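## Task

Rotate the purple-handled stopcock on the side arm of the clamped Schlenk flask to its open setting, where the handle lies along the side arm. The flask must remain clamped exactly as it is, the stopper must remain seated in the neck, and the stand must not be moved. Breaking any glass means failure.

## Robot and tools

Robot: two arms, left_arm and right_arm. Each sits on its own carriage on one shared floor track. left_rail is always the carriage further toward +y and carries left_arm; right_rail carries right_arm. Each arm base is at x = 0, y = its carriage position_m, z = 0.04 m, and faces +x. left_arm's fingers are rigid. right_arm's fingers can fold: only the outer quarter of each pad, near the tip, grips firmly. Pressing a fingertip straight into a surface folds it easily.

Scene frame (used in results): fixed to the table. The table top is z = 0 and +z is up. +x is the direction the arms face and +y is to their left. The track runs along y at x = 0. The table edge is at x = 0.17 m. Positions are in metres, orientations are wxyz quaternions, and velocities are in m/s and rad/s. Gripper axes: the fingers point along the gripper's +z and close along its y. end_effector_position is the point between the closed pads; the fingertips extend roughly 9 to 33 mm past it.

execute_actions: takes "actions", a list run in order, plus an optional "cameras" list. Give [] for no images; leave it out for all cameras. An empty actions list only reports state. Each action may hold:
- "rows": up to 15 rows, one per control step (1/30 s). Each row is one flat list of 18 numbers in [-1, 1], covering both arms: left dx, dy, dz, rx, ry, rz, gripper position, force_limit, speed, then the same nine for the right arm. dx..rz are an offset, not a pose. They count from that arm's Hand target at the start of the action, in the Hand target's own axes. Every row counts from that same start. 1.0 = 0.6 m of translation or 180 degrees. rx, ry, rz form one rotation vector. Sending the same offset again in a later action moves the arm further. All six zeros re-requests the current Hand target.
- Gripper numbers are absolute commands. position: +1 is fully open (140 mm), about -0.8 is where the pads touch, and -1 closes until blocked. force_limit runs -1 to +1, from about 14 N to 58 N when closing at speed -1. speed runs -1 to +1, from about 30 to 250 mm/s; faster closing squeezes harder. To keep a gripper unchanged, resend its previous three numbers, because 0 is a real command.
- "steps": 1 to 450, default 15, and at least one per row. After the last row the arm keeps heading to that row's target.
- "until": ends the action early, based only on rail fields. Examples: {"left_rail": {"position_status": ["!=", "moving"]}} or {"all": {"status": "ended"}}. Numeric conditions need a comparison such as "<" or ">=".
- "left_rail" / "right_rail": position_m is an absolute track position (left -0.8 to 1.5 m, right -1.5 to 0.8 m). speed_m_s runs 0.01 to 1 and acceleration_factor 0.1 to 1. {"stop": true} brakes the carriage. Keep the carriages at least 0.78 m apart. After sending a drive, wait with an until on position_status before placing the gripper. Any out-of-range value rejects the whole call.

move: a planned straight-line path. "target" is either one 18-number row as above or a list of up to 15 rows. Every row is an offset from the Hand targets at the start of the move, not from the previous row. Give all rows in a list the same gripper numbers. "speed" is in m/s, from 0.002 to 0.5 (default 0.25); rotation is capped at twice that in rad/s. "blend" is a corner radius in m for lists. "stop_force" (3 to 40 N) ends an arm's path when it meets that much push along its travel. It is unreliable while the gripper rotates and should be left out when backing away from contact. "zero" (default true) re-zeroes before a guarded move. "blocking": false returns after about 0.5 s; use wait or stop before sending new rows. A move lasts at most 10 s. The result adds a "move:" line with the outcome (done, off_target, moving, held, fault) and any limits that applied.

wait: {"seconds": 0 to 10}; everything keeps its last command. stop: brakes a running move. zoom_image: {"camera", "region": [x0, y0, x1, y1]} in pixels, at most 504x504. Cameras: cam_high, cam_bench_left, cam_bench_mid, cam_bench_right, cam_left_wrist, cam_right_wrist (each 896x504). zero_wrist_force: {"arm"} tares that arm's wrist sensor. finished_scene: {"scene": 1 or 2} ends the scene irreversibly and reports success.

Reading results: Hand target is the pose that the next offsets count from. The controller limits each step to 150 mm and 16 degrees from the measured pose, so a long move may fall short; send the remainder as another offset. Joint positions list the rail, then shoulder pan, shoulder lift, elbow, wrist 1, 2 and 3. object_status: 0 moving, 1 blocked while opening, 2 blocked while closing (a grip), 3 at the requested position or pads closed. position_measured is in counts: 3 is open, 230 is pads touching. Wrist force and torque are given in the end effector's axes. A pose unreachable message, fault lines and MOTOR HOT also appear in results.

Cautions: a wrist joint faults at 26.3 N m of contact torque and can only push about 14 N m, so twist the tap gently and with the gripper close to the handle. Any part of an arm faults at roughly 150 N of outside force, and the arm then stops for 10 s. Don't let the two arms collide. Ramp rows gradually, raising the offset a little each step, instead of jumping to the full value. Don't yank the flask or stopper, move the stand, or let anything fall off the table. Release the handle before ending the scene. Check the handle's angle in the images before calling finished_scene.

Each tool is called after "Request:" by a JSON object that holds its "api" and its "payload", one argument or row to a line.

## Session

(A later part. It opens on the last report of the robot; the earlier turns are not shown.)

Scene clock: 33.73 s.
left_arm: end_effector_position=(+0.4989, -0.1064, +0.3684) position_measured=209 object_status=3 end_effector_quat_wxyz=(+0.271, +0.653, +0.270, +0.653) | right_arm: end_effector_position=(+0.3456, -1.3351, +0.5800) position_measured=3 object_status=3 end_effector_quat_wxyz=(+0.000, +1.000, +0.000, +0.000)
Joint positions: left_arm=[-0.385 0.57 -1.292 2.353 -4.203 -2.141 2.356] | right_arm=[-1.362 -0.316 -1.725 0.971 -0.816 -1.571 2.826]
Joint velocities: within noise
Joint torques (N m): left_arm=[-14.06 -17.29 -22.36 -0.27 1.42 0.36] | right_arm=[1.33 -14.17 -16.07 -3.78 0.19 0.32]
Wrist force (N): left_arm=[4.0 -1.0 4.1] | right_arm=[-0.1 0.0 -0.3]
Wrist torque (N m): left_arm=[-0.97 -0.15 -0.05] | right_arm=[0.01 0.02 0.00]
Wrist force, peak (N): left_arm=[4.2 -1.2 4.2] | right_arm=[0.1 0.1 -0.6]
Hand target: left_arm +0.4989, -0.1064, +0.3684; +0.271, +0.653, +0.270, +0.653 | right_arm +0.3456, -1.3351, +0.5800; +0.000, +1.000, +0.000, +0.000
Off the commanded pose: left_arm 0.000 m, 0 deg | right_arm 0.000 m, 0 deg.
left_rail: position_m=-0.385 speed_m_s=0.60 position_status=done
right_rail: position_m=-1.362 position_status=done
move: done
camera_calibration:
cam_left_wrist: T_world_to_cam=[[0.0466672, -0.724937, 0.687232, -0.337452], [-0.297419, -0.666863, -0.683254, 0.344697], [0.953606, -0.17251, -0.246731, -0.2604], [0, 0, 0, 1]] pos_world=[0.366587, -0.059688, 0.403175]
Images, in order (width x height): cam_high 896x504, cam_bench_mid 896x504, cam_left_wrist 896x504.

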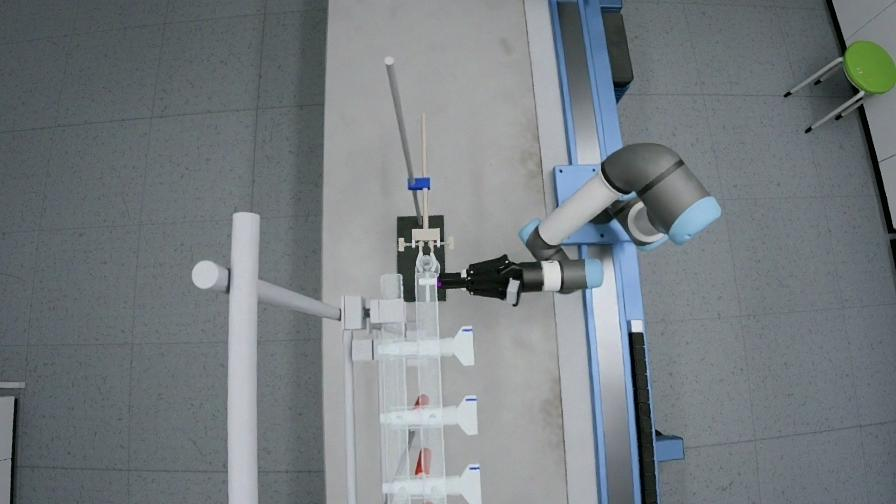

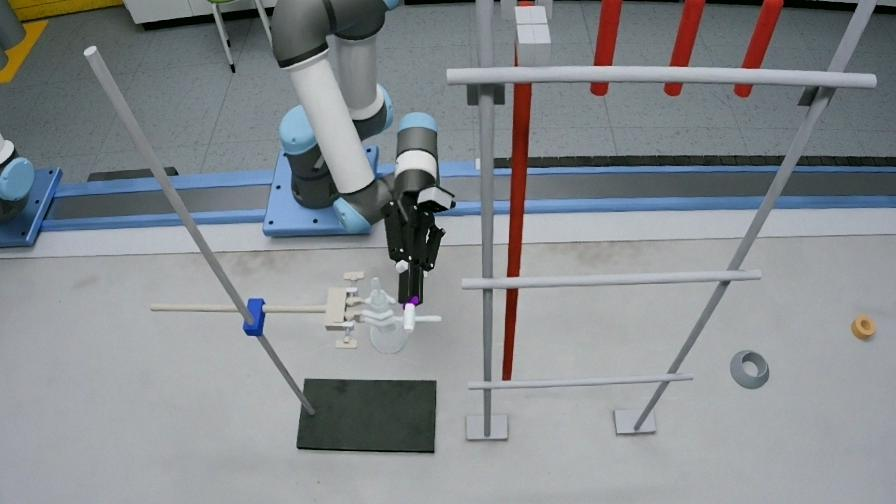

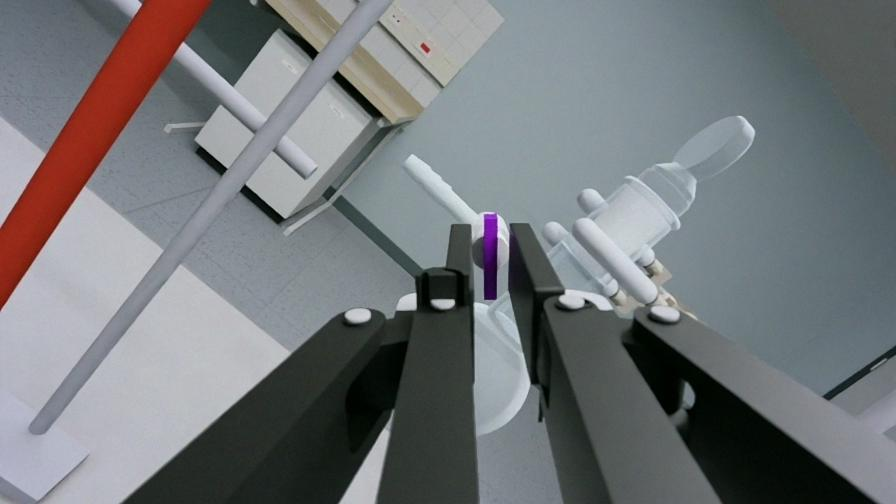

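Request:
{"api": "move", "payload": {
  "target": [0.0, -0.0002, 0.0045, 0, 0, 0, -0.63, -1, -0.8, 0, 0, 0, 0, 0, 0, 1, 1, 1],
  "speed": 0.02,
  "stop_force": 3,
  "cameras": []
}}

Request:
{"api": "zero_wrist_force", "payload": {
  "arm": "left_arm"
}}

Request:
{"api": "execute_actions", "payload": {
  "actions": [
    {"rows": [[0, 0, 0, 0, 0, 0, -0.70, -1, -1, 0, 0, 0, 0, 0, 0, 1, 1, 1]], "steps": 15}
  ],
  "cameras": ["cam_high", "cam_bench_mid", "cam_left_wrist"]
}}

Request:
{"api": "zoom_image", "payload": {
  "camera": "cam_left_wrist",
  "region": [450, 200, 530, 320]
}}

Request:
{"api": "zoom_image", "payload": {
  "camera": "cam_bench_mid",
  "region": [385, 264, 435, 334]
}}

Scene clock: 36.63 s.
left_arm: end_effector_position=(+0.5016, -0.1063, +0.3684) position_measured=209 object_status=3 end_effector_quat_wxyz=(+0.271, +0.653, +0.270, +0.653) | right_arm: end_effector_position=(+0.3456, -1.3351, +0.5800) position_measured=3 object_status=3 end_effector_quat_wxyz=(+0.000, +1.000, +0.000, +0.000)
Joint positions: left_arm=[-0.385 0.566 -1.288 2.348 -4.201 -2.137 2.356] | right_arm=[-1.362 -0.316 -1.725 0.971 -0.816 -1.571 2.826]
Joint velocities: within noise
Joint torques (N m): left_arm=[-14.44 -17.63 -22.59 -0.35 1.5 0.36] | right_arm=[1.19 -13.66 -15.81 -3.75 0.23 0.28]
Wrist force (N): left_arm=[4.1 -1.1 3.9] | right_arm=[0.0 0.0 -0.2]
Wrist torque (N m): left_arm=[-1.00 -0.16 -0.04] | right_arm=[0.01 -0.02 -0.01]
Wrist force, peak (N): left_arm=[4.2 -1.0 4.2] | right_arm=[-0.1 0.2 -0.6]
Hand target: left_arm +0.5016, -0.1063, +0.3684; +0.271, +0.653, +0.270, +0.653 | right_arm +0.3456, -1.3351, +0.5800; +0.000, +1.000, +0.000, +0.000
Off the commanded pose: left_arm 0.000 m, 0 deg | right_arm 0.000 m, 0 deg.
left_rail: position_m=-0.385 speed_m_s=0.60 position_status=done
right_rail: position_m=-1.362 position_status=done
move: done
No camera images: "cameras" was empty.

Wrist force sensor zeroed.

Scene clock: 37.33 s.
left_arm: end_effector_position=(+0.5016, -0.1063, +0.3684) position_measured=217 object_status=3 end_effector_quat_wxyz=(+0.271, +0.653, +0.270, +0.653) | right_arm: end_effector_position=(+0.3456, -1.3351, +0.5800) position_measured=3 object_status=3 end_effector_quat_wxyz=(+0.000, +1.000, +0.000, +0.000)
Joint positions: left_arm=[-0.385 0.566 -1.288 2.348 -4.201 -2.137 2.356] | right_arm=[-1.362 -0.316 -1.725 0.971 -0.816 -1.571 2.826]
Joint velocities: within noise
Joint torques (N m): left_arm=[-14.19 -18.05 -21.15 -0.46 1.5 0.34] | right_arm=[1.61 -13.56 -15.32 -3.64 0.16 0.14]
Wrist force (N, zeroed by zero_wrist_force on left_arm): left_arm=[0.0 -0.2 0.1] | right_arm=[0.0 0.3 -0.1]
Wrist torque (N m, zeroed by zero_wrist_force on left_arm): left_arm=[-0.05 -0.01 -0.01] | right_arm=[0.06 0.00 0.01]
Wrist force, peak (N, zeroed by zero_wrist_force on left_arm): left_arm=[0.3 0.1 0.1] | right_arm=[-0.4 -0.2 -0.5]
Hand target: left_arm +0.5016, -0.1063, +0.3684; +0.271, +0.653, +0.270, +0.653 | right_arm +0.3456, -1.3351, +0.5800; +0.000, +1.000, +0.000, +0.000
Off the commanded pose: left_arm 0.000 m, 0 deg | right_arm 0.000 m, 0 deg.
left_rail: position_m=-0.385 speed_m_s=0.60 position_status=done
right_rail: position_m=-1.362 position_status=done
camera_calibration:
cam_left_wrist: T_world_to_cam=[[0.0466667, -0.724938, 0.687232, -0.33746], [-0.297419, -0.666862, -0.683254, 0.345498], [0.953606, -0.172511, -0.246731, -0.262982], [0, 0, 0, 1]] pos_world=[0.369287, -0.0596044, 0.403091]
Images, in order (width x height): cam_high 896x504, cam_bench_mid 896x504, cam_left_wrist 896x504.

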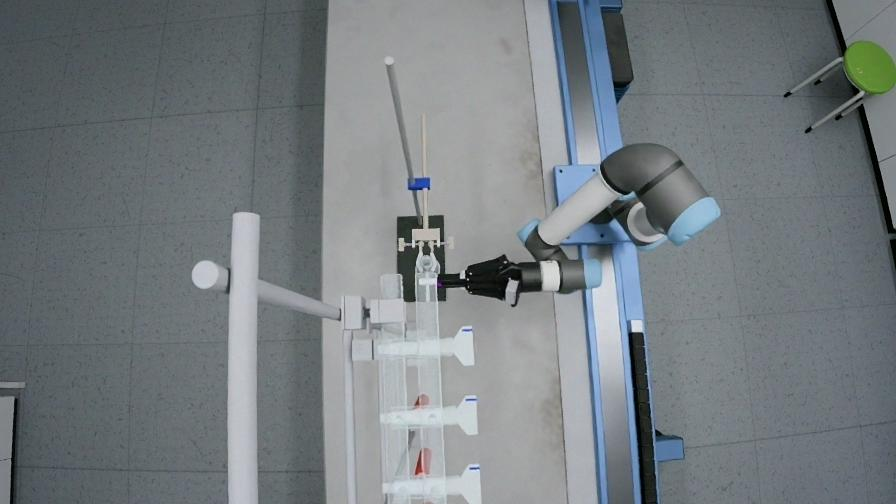

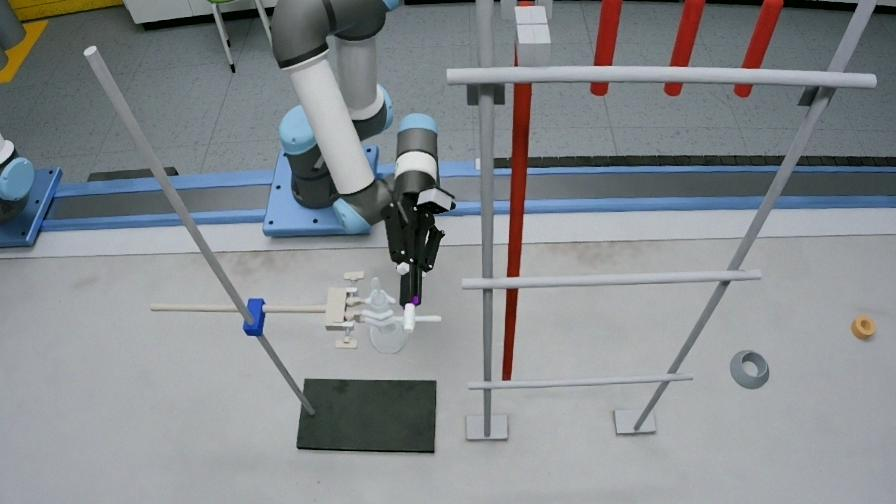

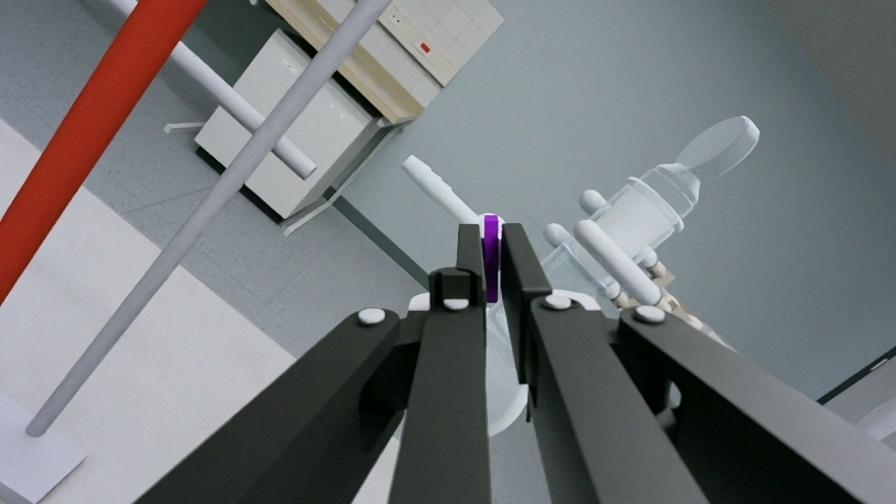

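Scaled by 4.200.

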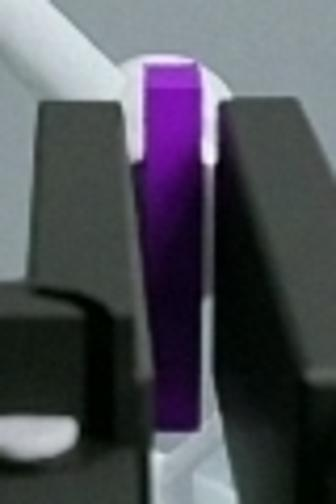

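Scaled by 7.200.

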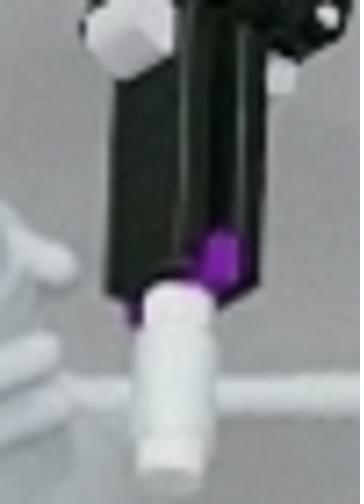

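Request:
{"api": "execute_actions", "payload": {
  "actions": [
    {"rows": [[0, 0, 0, 0, 0, 0, -1, -1, -1, 0, 0, 0, 0, 0, 0, 1, 1, 1]], "steps": 40}
  ],
  "cameras": ["cam_high", "cam_bench_mid", "cam_left_wrist"]
}}

Request:
{"api": "zoom_image", "payload": {
  "camera": "cam_left_wrist",
  "region": [450, 200, 530, 320]
}}

Scene clock: 40.17 s.
left_arm: end_effector_position=(+0.5016, -0.1063, +0.3684) position_measured=223 object_status=2 end_effector_quat_wxyz=(+0.271, +0.653, +0.270, +0.653) | right_arm: end_effector_position=(+0.3456, -1.3351, +0.5800) position_measured=3 object_status=3 end_effector_quat_wxyz=(+0.000, +1.000, +0.000, +0.000)
Joint positions: left_arm=[-0.385 0.566 -1.288 2.348 -4.201 -2.137 2.356] | right_arm=[-1.362 -0.316 -1.725 0.971 -0.816 -1.571 2.826]
Joint velocities: within noise
Joint torques (N m): left_arm=[-9.34 -18.21 -15.71 -0.95 1.01 0.28] | right_arm=[1.45 -14.27 -15.26 -3.68 0.21 0.28]
Wrist force (N, zeroed by zero_wrist_force on left_arm): left_arm=[0.6 1.6 -0.2] | right_arm=[0.2 0.0 -0.5]
Wrist torque (N m, zeroed by zero_wrist_force on left_arm): left_arm=[-0.14 0.04 -0.07] | right_arm=[0.01 -0.06 0.00]
Wrist force, peak (N, zeroed by zero_wrist_force on left_arm): left_arm=[0.5 2.3 0.2] | right_arm=[-0.1 0.2 -0.7]
Hand target: left_arm +0.5016, -0.1063, +0.3684; +0.271, +0.653, +0.270, +0.653 | right_arm +0.3456, -1.3351, +0.5800; +0.000, +1.000, +0.000, +0.000
Off the commanded pose: left_arm 0.000 m, 0 deg | right_arm 0.000 m, 0 deg.
left_rail: position_m=-0.385 speed_m_s=0.60 position_status=done
right_rail: position_m=-1.362 position_status=done
camera_calibration:
cam_left_wrist: T_world_to_cam=[[0.0466616, -0.724938, 0.687232, -0.33746], [-0.297424, -0.66686, -0.683254, 0.345499], [0.953604, -0.172518, -0.246731, -0.262985], [0, 0, 0, 1]] pos_world=[0.36929, -0.0596076, 0.403091]
Images, in order (width x height): cam_high 896x504, cam_bench_mid 896x504, cam_left_wrist 896x504.

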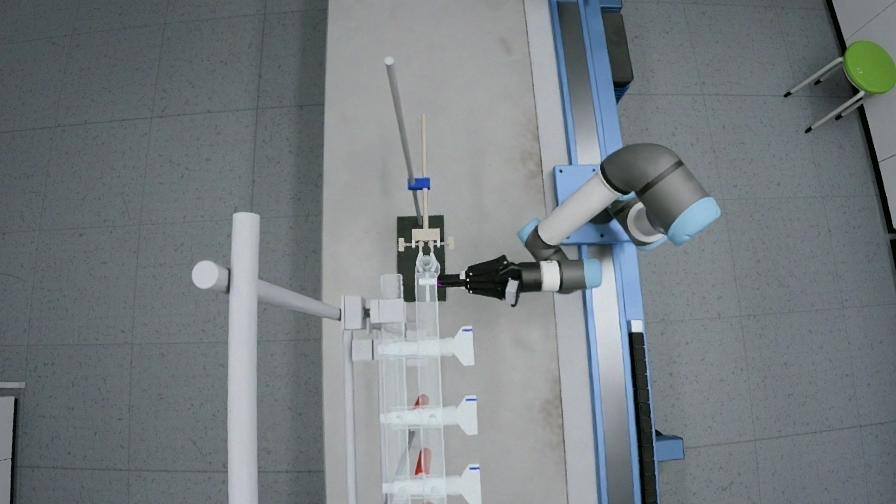

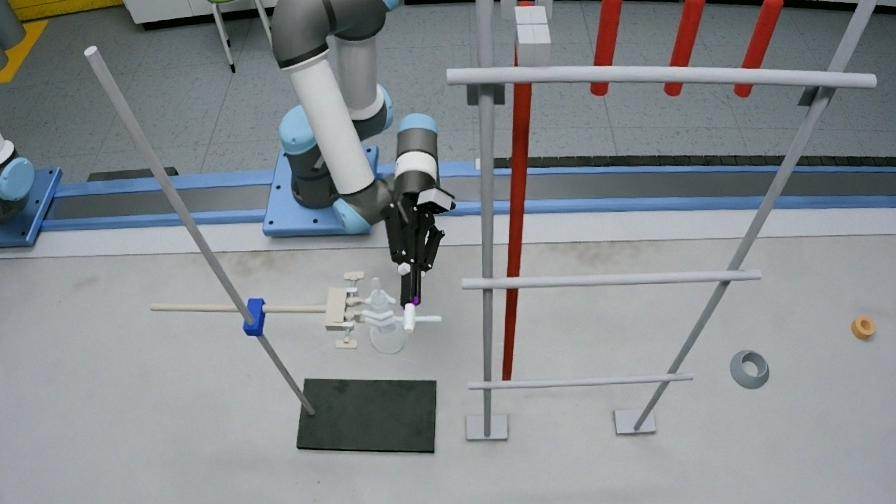

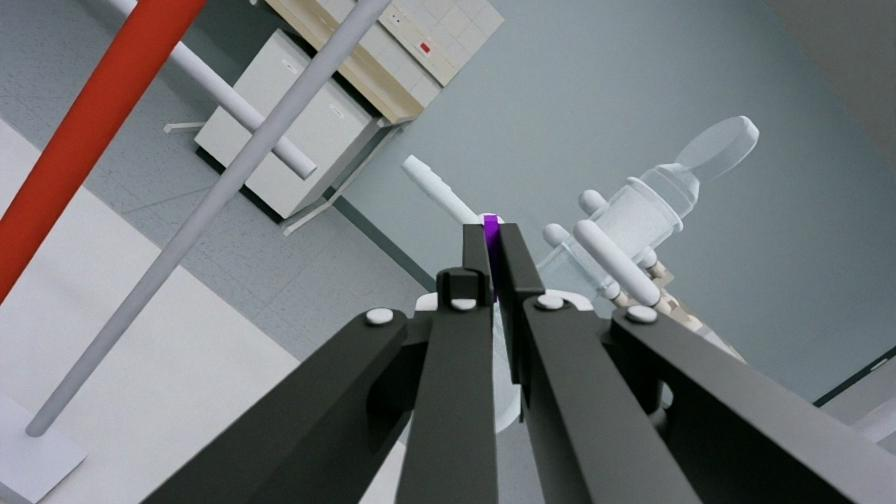

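Scaled by 4.200.

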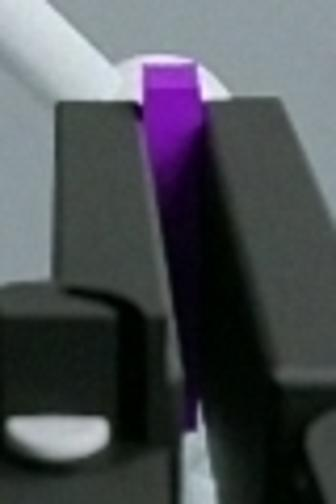

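Request:
{"api": "move", "payload": {
  "target": [0, 0, 0, 0, 0, -0.03, -1, -1, -1, 0, 0, 0, 0, 0, 0, 1, 1, 1],
  "speed": 0.08,
  "cameras": ["cam_high", "cam_bench_mid", "cam_left_wrist"]
}}

Request:
{"api": "zoom_image", "payload": {
  "camera": "cam_left_wrist",
  "region": [450, 200, 530, 320]
}}

Scene clock: 41.83 s.
left_arm: end_effector_position=(+0.5016, -0.1063, +0.3684) position_measured=223 object_status=2 end_effector_quat_wxyz=(+0.301, +0.640, +0.301, +0.640) | right_arm: end_effector_position=(+0.3456, -1.3351, +0.5800) position_measured=3 object_status=3 end_effector_quat_wxyz=(+0.000, +1.000, +0.000, +0.000)
Joint positions: left_arm=[-0.385 0.566 -1.289 2.348 -4.201 -2.137 2.262] | right_arm=[-1.362 -0.316 -1.725 0.971 -0.816 -1.571 2.826]
Joint velocities: within noise
Joint torques (N m): left_arm=[-4 -20.32 -9.14 -4.47 0.29 -1.51] | right_arm=[1.63 -13.54 -15.81 -3.73 0.16 0.27]
Wrist force (N, zeroed by zero_wrist_force on left_arm): left_arm=[-2.0 1.2 0.0] | right_arm=[0.4 0.1 -0.4]
Wrist torque (N m, zeroed by zero_wrist_force on left_arm): left_arm=[-0.10 -0.03 0.04] | right_arm=[0.02 -0.09 0.00]
Wrist force, peak (N, zeroed by zero_wrist_force on left_arm): left_arm=[-1.8 1.6 0.1] | right_arm=[0.2 0.0 -0.6]
Hand target: left_arm +0.5016, -0.1063, +0.3684; +0.301, +0.640, +0.301, +0.640 | right_arm +0.3456, -1.3351, +0.5800; +0.000, +1.000, +0.000, +0.000
Off the commanded pose: left_arm 0.000 m, 0 deg | right_arm 0.000 m, 0 deg.
left_rail: position_m=-0.385 speed_m_s=0.60 position_status=done
right_rail: position_m=-1.362 position_status=done
move: done
camera_calibration:
cam_left_wrist: T_world_to_cam=[[0.0466386, -0.657266, 0.752214, -0.354241], [-0.297424, -0.728016, -0.617682, 0.314869], [0.953606, -0.194919, -0.22944, -0.271712], [0, 0, 0, 1]] pos_world=[0.369277, -0.0565621, 0.398612]
Images, in order (width x height): cam_high 896x504, cam_bench_mid 896x504, cam_left_wrist 896x504.

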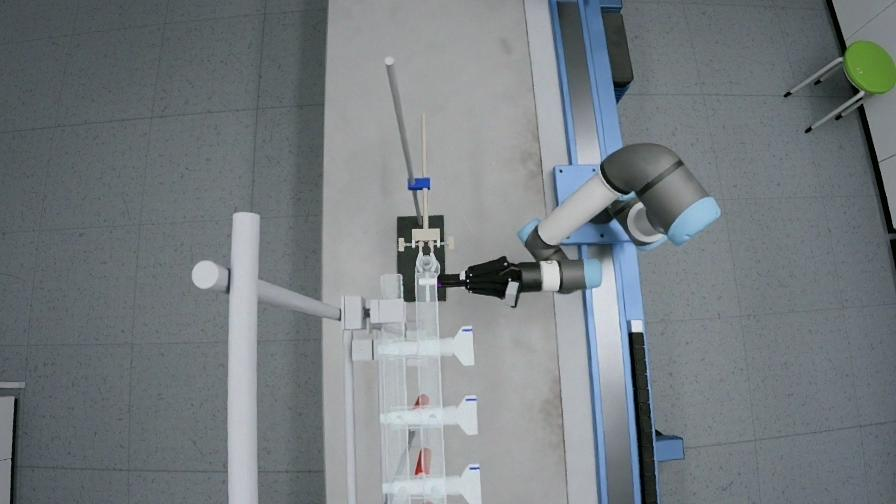

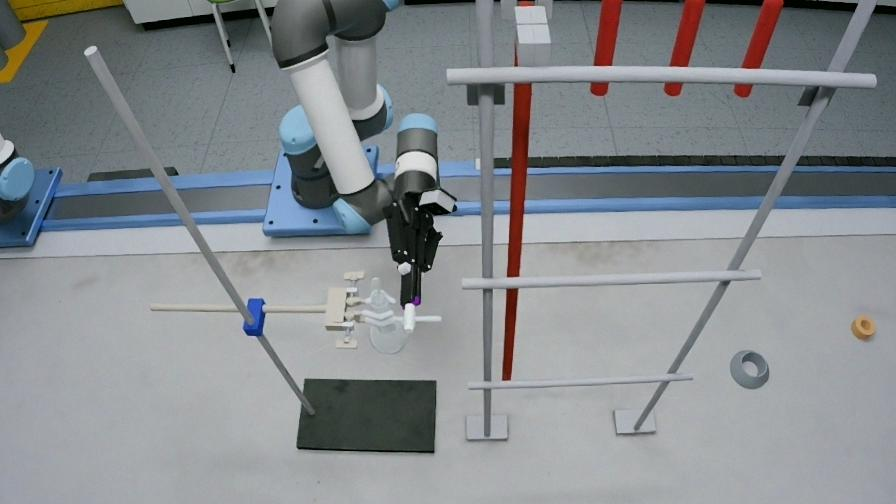

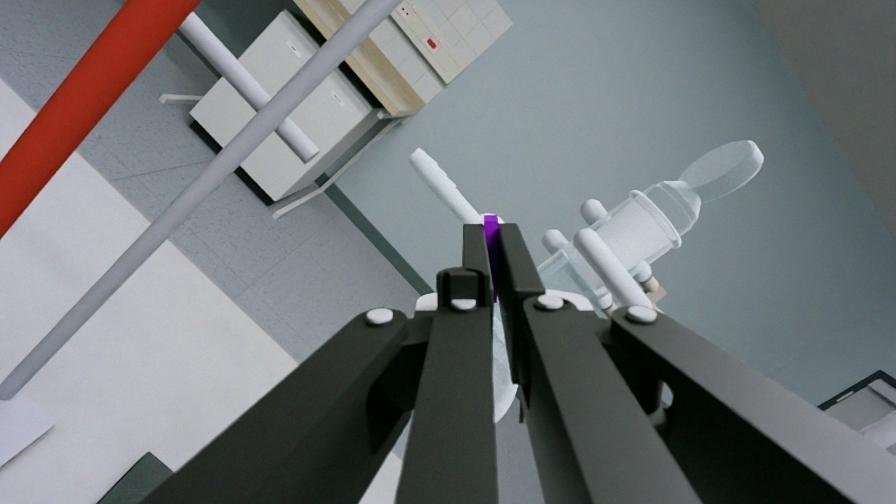

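Scaled by 4.200.

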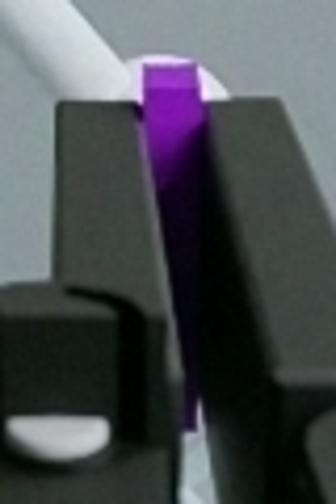

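Request:
{"api": "move", "payload": {
  "target": [0, 0, 0, 0, 0, -0.08, -1, -1, -1, 0, 0, 0, 0, 0, 0, 1, 1, 1],
  "speed": 0.1,
  "cameras": ["cam_high", "cam_bench_mid", "cam_left_wrist"]
}}

Request:
{"api": "zoom_image", "payload": {
  "camera": "cam_left_wrist",
  "region": [450, 200, 530, 320]
}}

Scene clock: 44.03 s.
left_arm: end_effector_position=(+0.5016, -0.1063, +0.3684) position_measured=223 object_status=2 end_effector_quat_wxyz=(+0.379, +0.597, +0.379, +0.597) | right_arm: end_effector_position=(+0.3456, -1.3351, +0.5800) position_measured=3 object_status=3 end_effector_quat_wxyz=(+0.000, +1.000, +0.000, +0.000)
Joint positions: left_arm=[-0.385 0.566 -1.289 2.348 -4.201 -2.137 2.011] | right_arm=[-1.362 -0.316 -1.725 0.971 -0.816 -1.571 2.826]
Joint velocities: within noise
Joint torques (N m): left_arm=[3.93 -16.68 -9.79 -4.39 -0.58 -1.79] | right_arm=[1.62 -13.96 -16.1 -3.65 0.13 0.38]
Wrist force (N, zeroed by zero_wrist_force on left_arm): left_arm=[-2.3 1.2 -0.2] | right_arm=[0.2 0.1 -0.1]
Wrist torque (N m, zeroed by zero_wrist_force on left_arm): left_arm=[-0.04 -0.05 -0.12] | right_arm=[0.02 -0.05 0.01]
Wrist force, peak (N, zeroed by zero_wrist_force on left_arm): left_arm=[-2.5 1.6 -0.1] | right_arm=[-0.2 0.3 -0.4]
Hand target: left_arm +0.5016, -0.1063, +0.3684; +0.379, +0.597, +0.379, +0.597 | right_arm +0.3456, -1.3351, +0.5800; +0.000, +1.000, +0.000, +0.000
Off the commanded pose: left_arm 0.000 m, 0 deg | right_arm 0.000 m, 0 deg.
left_rail: position_m=-0.385 speed_m_s=0.60 position_status=done
right_rail: position_m=-1.362 position_status=done
move: done
camera_calibration:
cam_left_wrist: T_world_to_cam=[[0.0467556, -0.449496, 0.892058, -0.383686], [-0.297552, -0.858762, -0.417123, 0.227114], [0.95356, -0.245931, -0.1739, -0.297581], [0, 0, 0, 1]] pos_world=[0.369279, -0.0506126, 0.385256]
Images, in order (width x height): cam_high 896x504, cam_bench_mid 896x504, cam_left_wrist 896x504.

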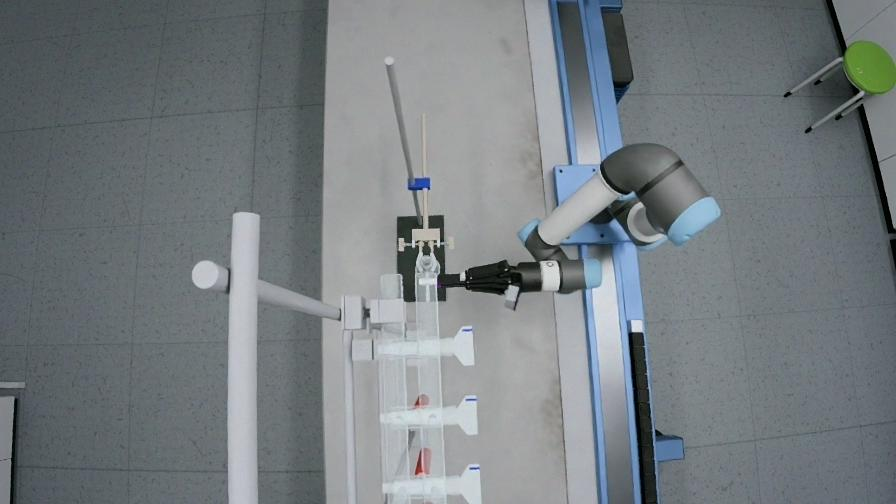

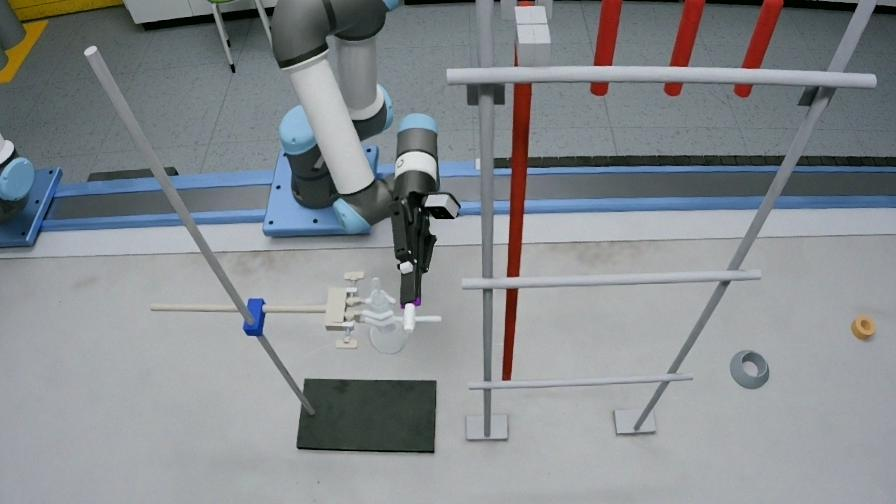

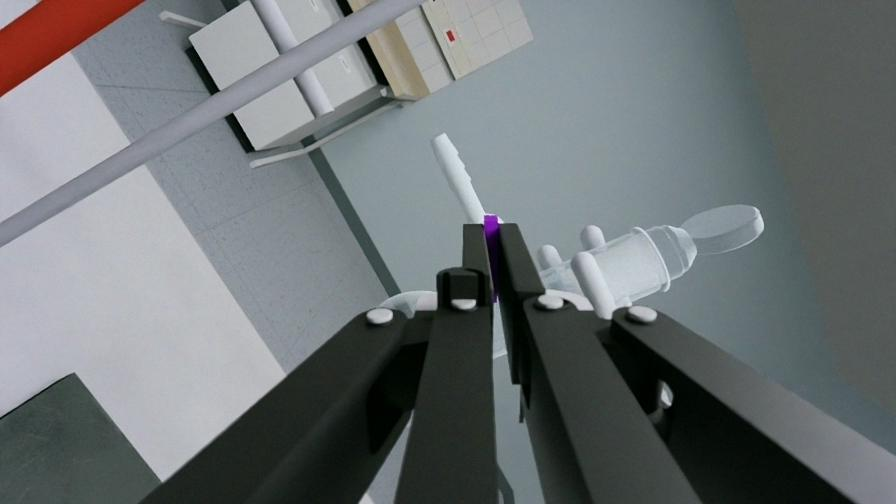

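Scaled by 4.200.

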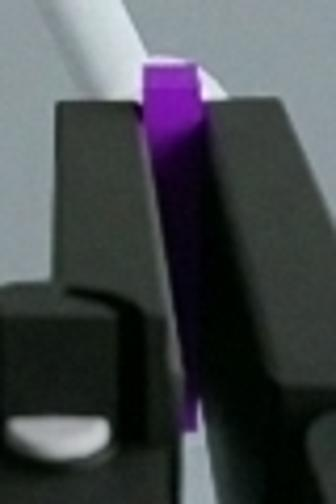

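Request:
{"api": "move", "payload": {
  "target": [0, 0, 0, 0, 0, -0.14, -1, -1, -1, 0, 0, 0, 0, 0, 0, 1, 1, 1],
  "speed": 0.1,
  "cameras": ["cam_high", "cam_bench_mid", "cam_left_wrist"]
}}

Request:
{"api": "zoom_image", "payload": {
  "camera": "cam_left_wrist",
  "region": [420, 100, 560, 320]
}}

Request:
{"api": "zoom_image", "payload": {
  "camera": "cam_bench_mid",
  "region": [365, 274, 455, 354]
}}

Scene clock: 47.30 s.
left_arm: end_effector_position=(+0.5016, -0.1063, +0.3684) position_measured=223 object_status=2 end_effector_quat_wxyz=(+0.500, +0.500, +0.500, +0.500) | right_arm: end_effector_position=(+0.3456, -1.3351, +0.5800) position_measured=3 object_status=3 end_effector_quat_wxyz=(+0.000, +1.000, +0.000, +0.000)
Joint positions: left_arm=[-0.385 0.566 -1.289 2.348 -4.201 -2.137 1.571] | right_arm=[-1.362 -0.316 -1.725 0.971 -0.816 -1.571 2.826]
Joint velocities: within noise
Joint torques (N m): left_arm=[9.71 -17.36 -22.71 -4.46 -0.42 -1.53] | right_arm=[1.76 -14.7 -15.94 -3.9 0.12 0.29]
Wrist force (N, zeroed by zero_wrist_force on left_arm): left_arm=[-3.8 1.2 -0.5] | right_arm=[-0.1 -0.3 -0.5]
Wrist torque (N m, zeroed by zero_wrist_force on left_arm): left_arm=[0.10 0.14 -0.36] | right_arm=[-0.05 0.00 0.00]
Wrist force, peak (N, zeroed by zero_wrist_force on left_arm): left_arm=[-4.1 0.9 -0.4] | right_arm=[-0.3 -0.4 -0.5]
Hand target: left_arm +0.5016, -0.1063, +0.3684; +0.500, +0.500, +0.500, +0.500 | right_arm +0.3456, -1.3351, +0.5800; +0.000, +1.000, +0.000, +0.000
Off the commanded pose: left_arm 0.000 m, 0 deg | right_arm 0.000 m, 0 deg.
left_rail: position_m=-0.385 speed_m_s=0.60 position_status=done
right_rail: position_m=-1.362 position_status=done
move: done
camera_calibration:
cam_left_wrist: T_world_to_cam=[[0.046917, -0.0269113, 0.998536, -0.37806], [-0.297642, -0.954605, -0.0117424, 0.0676443], [0.953524, -0.296655, -0.0527972, -0.347568], [0, 0, 0, 1]] pos_world=[0.369285, -0.0487082, 0.35995]
Images, in order (width x height): cam_high 896x504, cam_bench_mid 896x504, cam_left_wrist 896x504.

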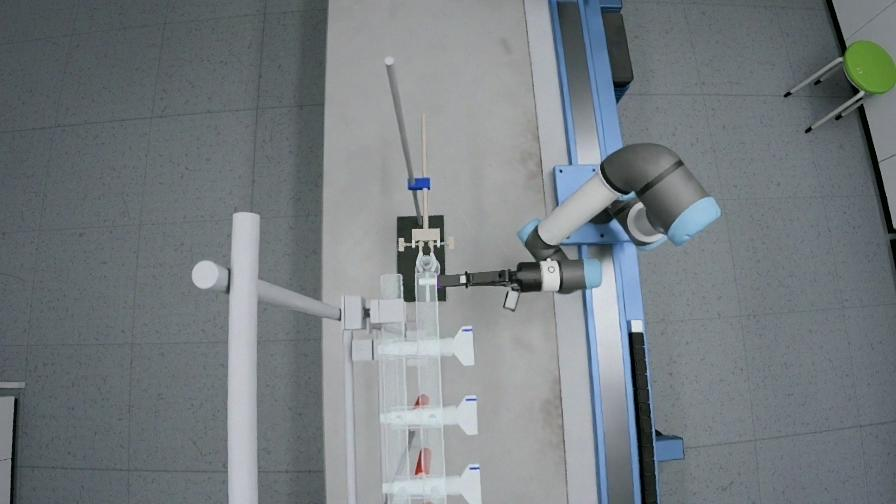

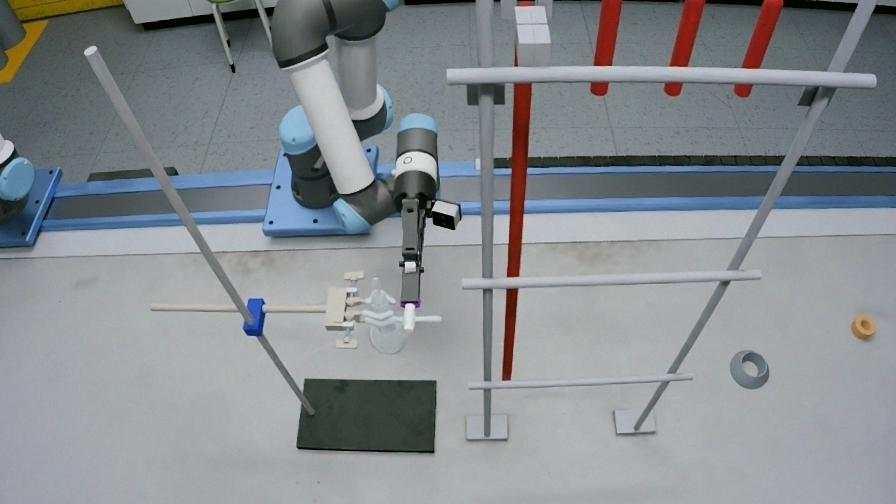

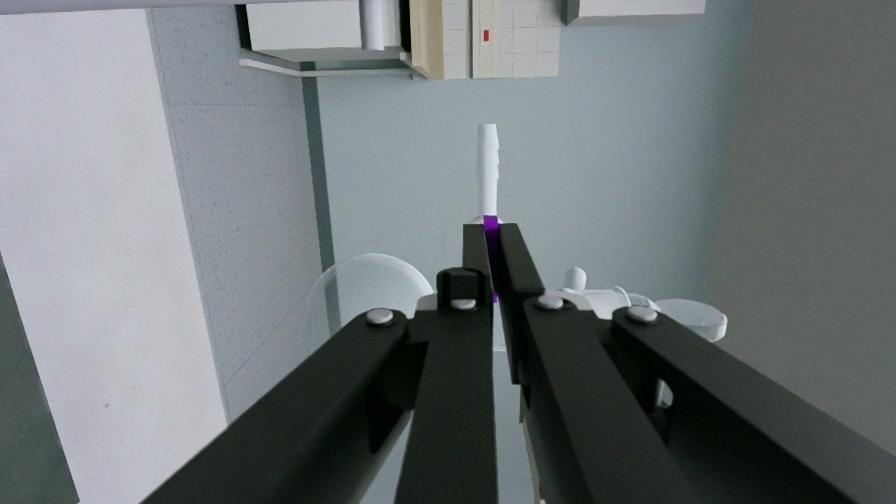

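Scaled by 2.291.

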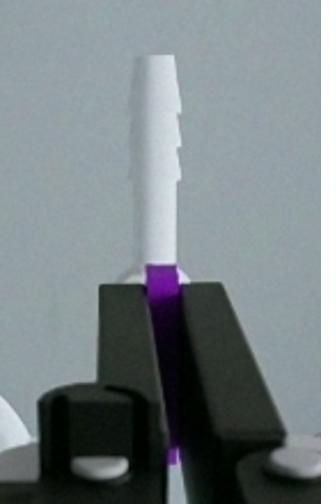

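Scaled by 5.600.

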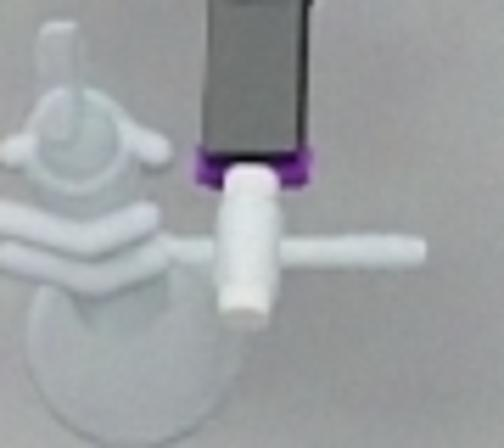

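Request:
{"api": "execute_actions", "payload": {
  "actions": [
    {"rows": [[0, 0, 0, 0, 0, 0, -0.63, -1, -1, 0, 0, 0, 0, 0, 0, 1, 1, 1]], "steps": 25}
  ],
  "cameras": ["cam_high", "cam_bench_mid", "cam_left_wrist"]
}}

Request:
{"api": "zoom_image", "payload": {
  "camera": "cam_left_wrist",
  "region": [440, 110, 540, 320]
}}

Scene clock: 49.57 s.
left_arm: end_effector_position=(+0.5016, -0.1063, +0.3684) position_measured=209 object_status=3 end_effector_quat_wxyz=(+0.500, +0.500, +0.500, +0.500) | right_arm: end_effector_position=(+0.3456, -1.3351, +0.5800) position_measured=3 object_status=3 end_effector_quat_wxyz=(+0.000, +1.000, +0.000, +0.000)
Joint positions: left_arm=[-0.385 0.566 -1.288 2.348 -4.201 -2.137 1.571] | right_arm=[-1.362 -0.316 -1.725 0.971 -0.816 -1.571 2.826]
Joint velocities: within noise
Joint torques (N m): left_arm=[7.75 -17.36 -21.43 -4.21 1.19 -1.29] | right_arm=[2.38 -14.43 -16.27 -3.77 0.17 0.14]
Wrist force (N, zeroed by zero_wrist_force on left_arm): left_arm=[-2.6 1.5 -0.4] | right_arm=[0.1 0.0 -0.2]
Wrist torque (N m, zeroed by zero_wrist_force on left_arm): left_arm=[0.09 0.24 -0.47] | right_arm=[0.00 -0.04 0.00]
Wrist force, peak (N, zeroed by zero_wrist_force on left_arm): left_arm=[-4.1 1.1 -0.4] | right_arm=[-0.2 -0.3 -0.7]
Hand target: left_arm +0.5016, -0.1063, +0.3684; +0.500, +0.500, +0.500, +0.500 | right_arm +0.3456, -1.3351, +0.5800; +0.000, +1.000, +0.000, +0.000
Off the commanded pose: left_arm 0.000 m, 0 deg | right_arm 0.000 m, 0 deg.
left_rail: position_m=-0.385 speed_m_s=0.60 position_status=done
right_rail: position_m=-1.362 position_status=done
camera_calibration:
cam_left_wrist: T_world_to_cam=[[0.0469424, -0.0266655, 0.998542, -0.378022], [-0.297642, -0.954608, -0.0114999, 0.0675642], [0.953523, -0.296668, -0.0527483, -0.347596], [0, 0, 0, 1]] pos_world=[0.369296, -0.0487035, 0.359912]
Images, in order (width x height): cam_high 896x504, cam_bench_mid 896x504, cam_left_wrist 896x504.

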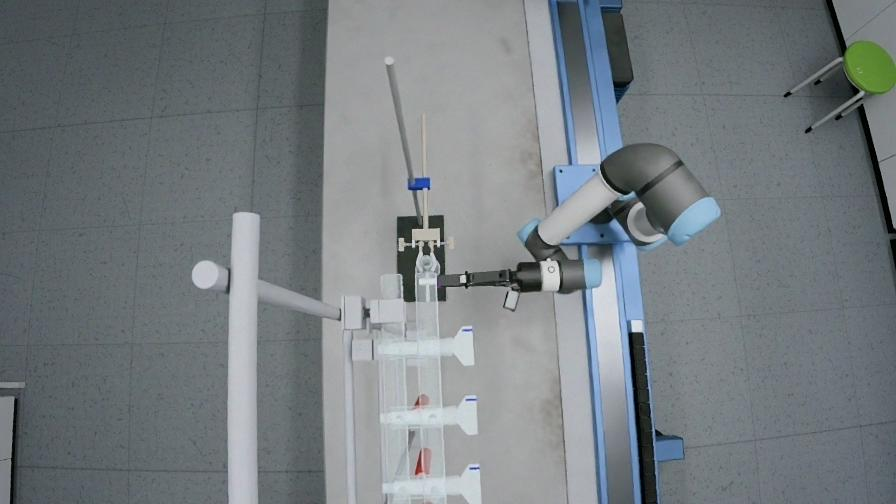

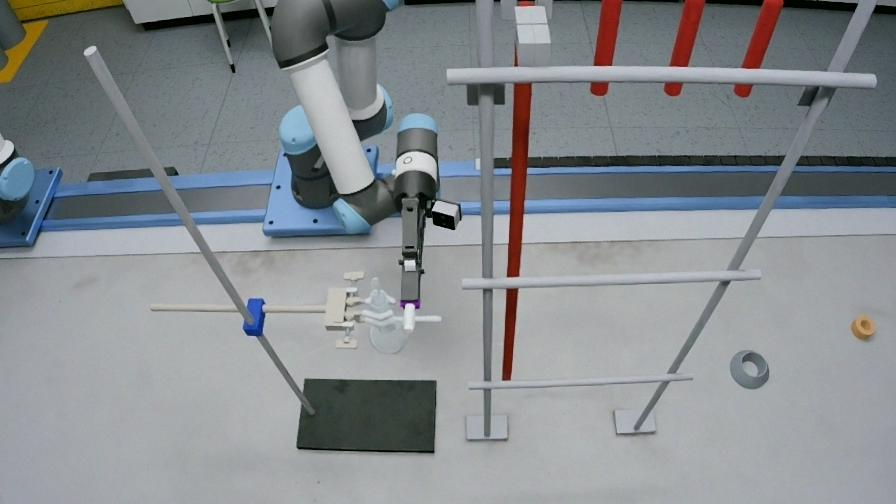

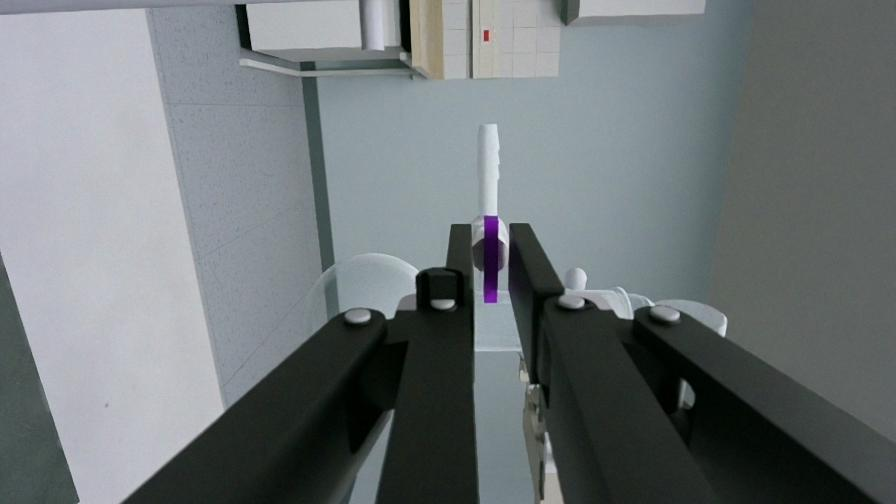

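Scaled by 2.400.

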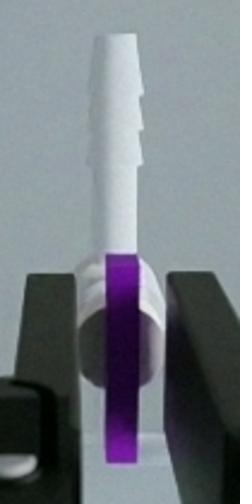

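Request:
{"api": "move", "payload": {
  "target": [0, 0, -0.15, 0, 0, 0, -0.63, -1, -1, 0, 0, 0, 0, 0, 0, 1, 1, 1],
  "speed": 0.12,
  "cameras": ["cam_high", "cam_bench_mid", "cam_left_wrist"]
}}

Request:
{"api": "zoom_image", "payload": {
  "camera": "cam_left_wrist",
  "region": [430, 90, 550, 260]
}}

Request:
{"api": "zoom_image", "payload": {
  "camera": "cam_bench_mid",
  "region": [325, 264, 455, 364]
}}

Scene clock: 51.33 s.
left_arm: end_effector_position=(+0.4117, -0.1063, +0.3683) position_measured=209 object_status=3 end_effector_quat_wxyz=(+0.500, +0.500, +0.500, +0.500) | right_arm: end_effector_position=(+0.3456, -1.3351, +0.5800) position_measured=3 object_status=3 end_effector_quat_wxyz=(+0.000, +1.000, +0.000, +0.000)
Joint positions: left_arm=[-0.385 0.758 -1.364 2.465 -4.243 -2.329 1.571] | right_arm=[-1.362 -0.316 -1.725 0.971 -0.816 -1.571 2.826]
Joint velocities: within noise
Joint torques (N m): left_arm=[13.53 -30.95 -2.49 -4.15 -1.67 -1.6] | right_arm=[1.76 -14.02 -16.42 -3.69 0.11 0.33]
Wrist force (N, zeroed by zero_wrist_force on left_arm): left_arm=[-2.6 1.3 -0.5] | right_arm=[0.0 0.2 -0.4]
Wrist torque (N m, zeroed by zero_wrist_force on left_arm): left_arm=[0.06 0.25 -0.48] | right_arm=[0.05 0.00 0.00]
Wrist force, peak (N, zeroed by zero_wrist_force on left_arm): left_arm=[-2.7 1.0 -1.4] | right_arm=[0.1 -0.2 -0.7]
Hand target: left_arm +0.4116, -0.1063, +0.3683; +0.500, +0.500, +0.500, +0.500 | right_arm +0.3456, -1.3351, +0.5800; +0.000, +1.000, +0.000, +0.000
Off the commanded pose: left_arm 0.000 m, 0 deg | right_arm 0.000 m, 0 deg.
left_rail: position_m=-0.385 speed_m_s=0.60 position_status=done
right_rail: position_m=-1.362 position_status=done
move: done
camera_calibration:
cam_left_wrist: T_world_to_cam=[[0.0469439, -0.0266648, 0.998542, -0.373787], [-0.297616, -0.954616, -0.0115002, 0.0408215], [0.953531, -0.296642, -0.0527493, -0.261845], [0, 0, 0, 1]] pos_world=[0.279373, -0.0486724, 0.359899]
Images, in order (width x height): cam_high 896x504, cam_bench_mid 896x504, cam_left_wrist 896x504.

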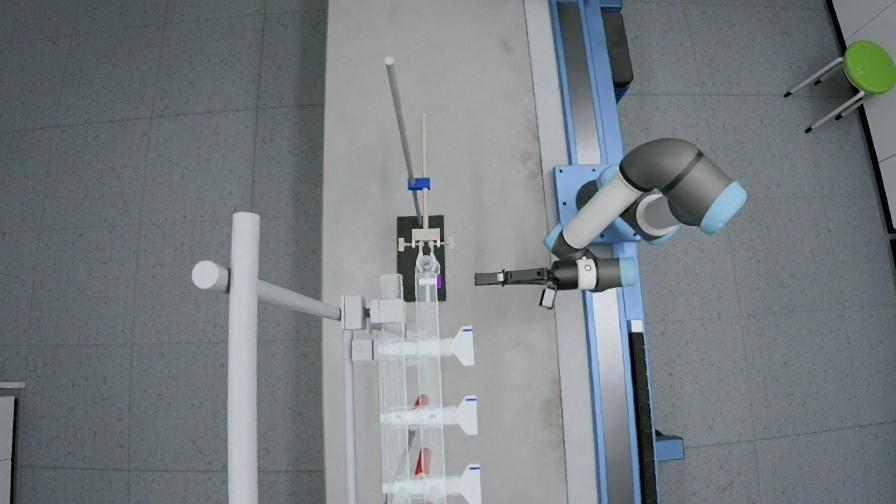

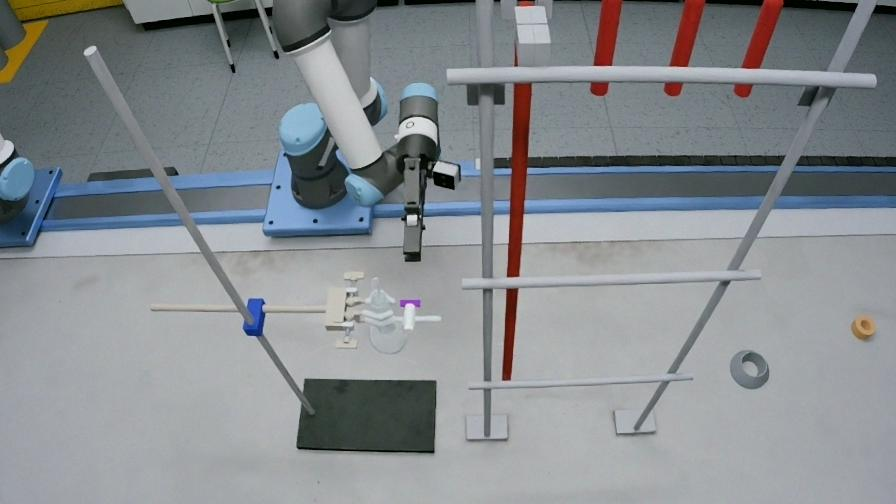

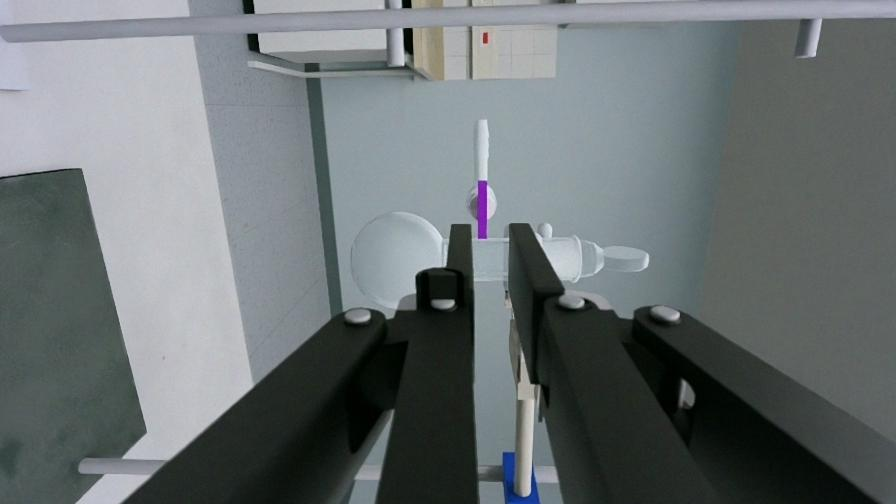

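Scaled by 2.965.

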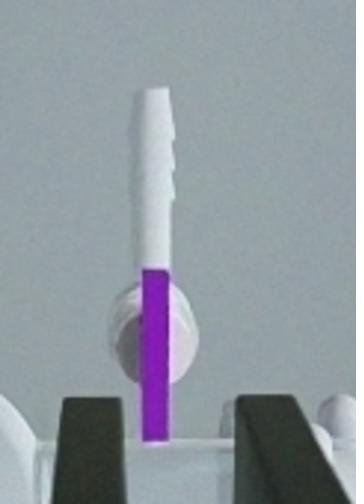

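Scaled by 3.877.

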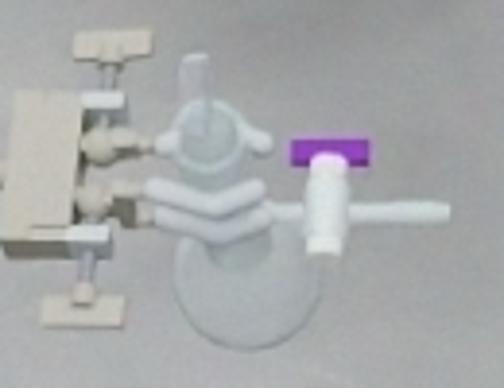

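Request:
{"api": "finished_scene", "payload": {
  "scene": 2,
  "done": true
}}

The scene is finished: the task was done.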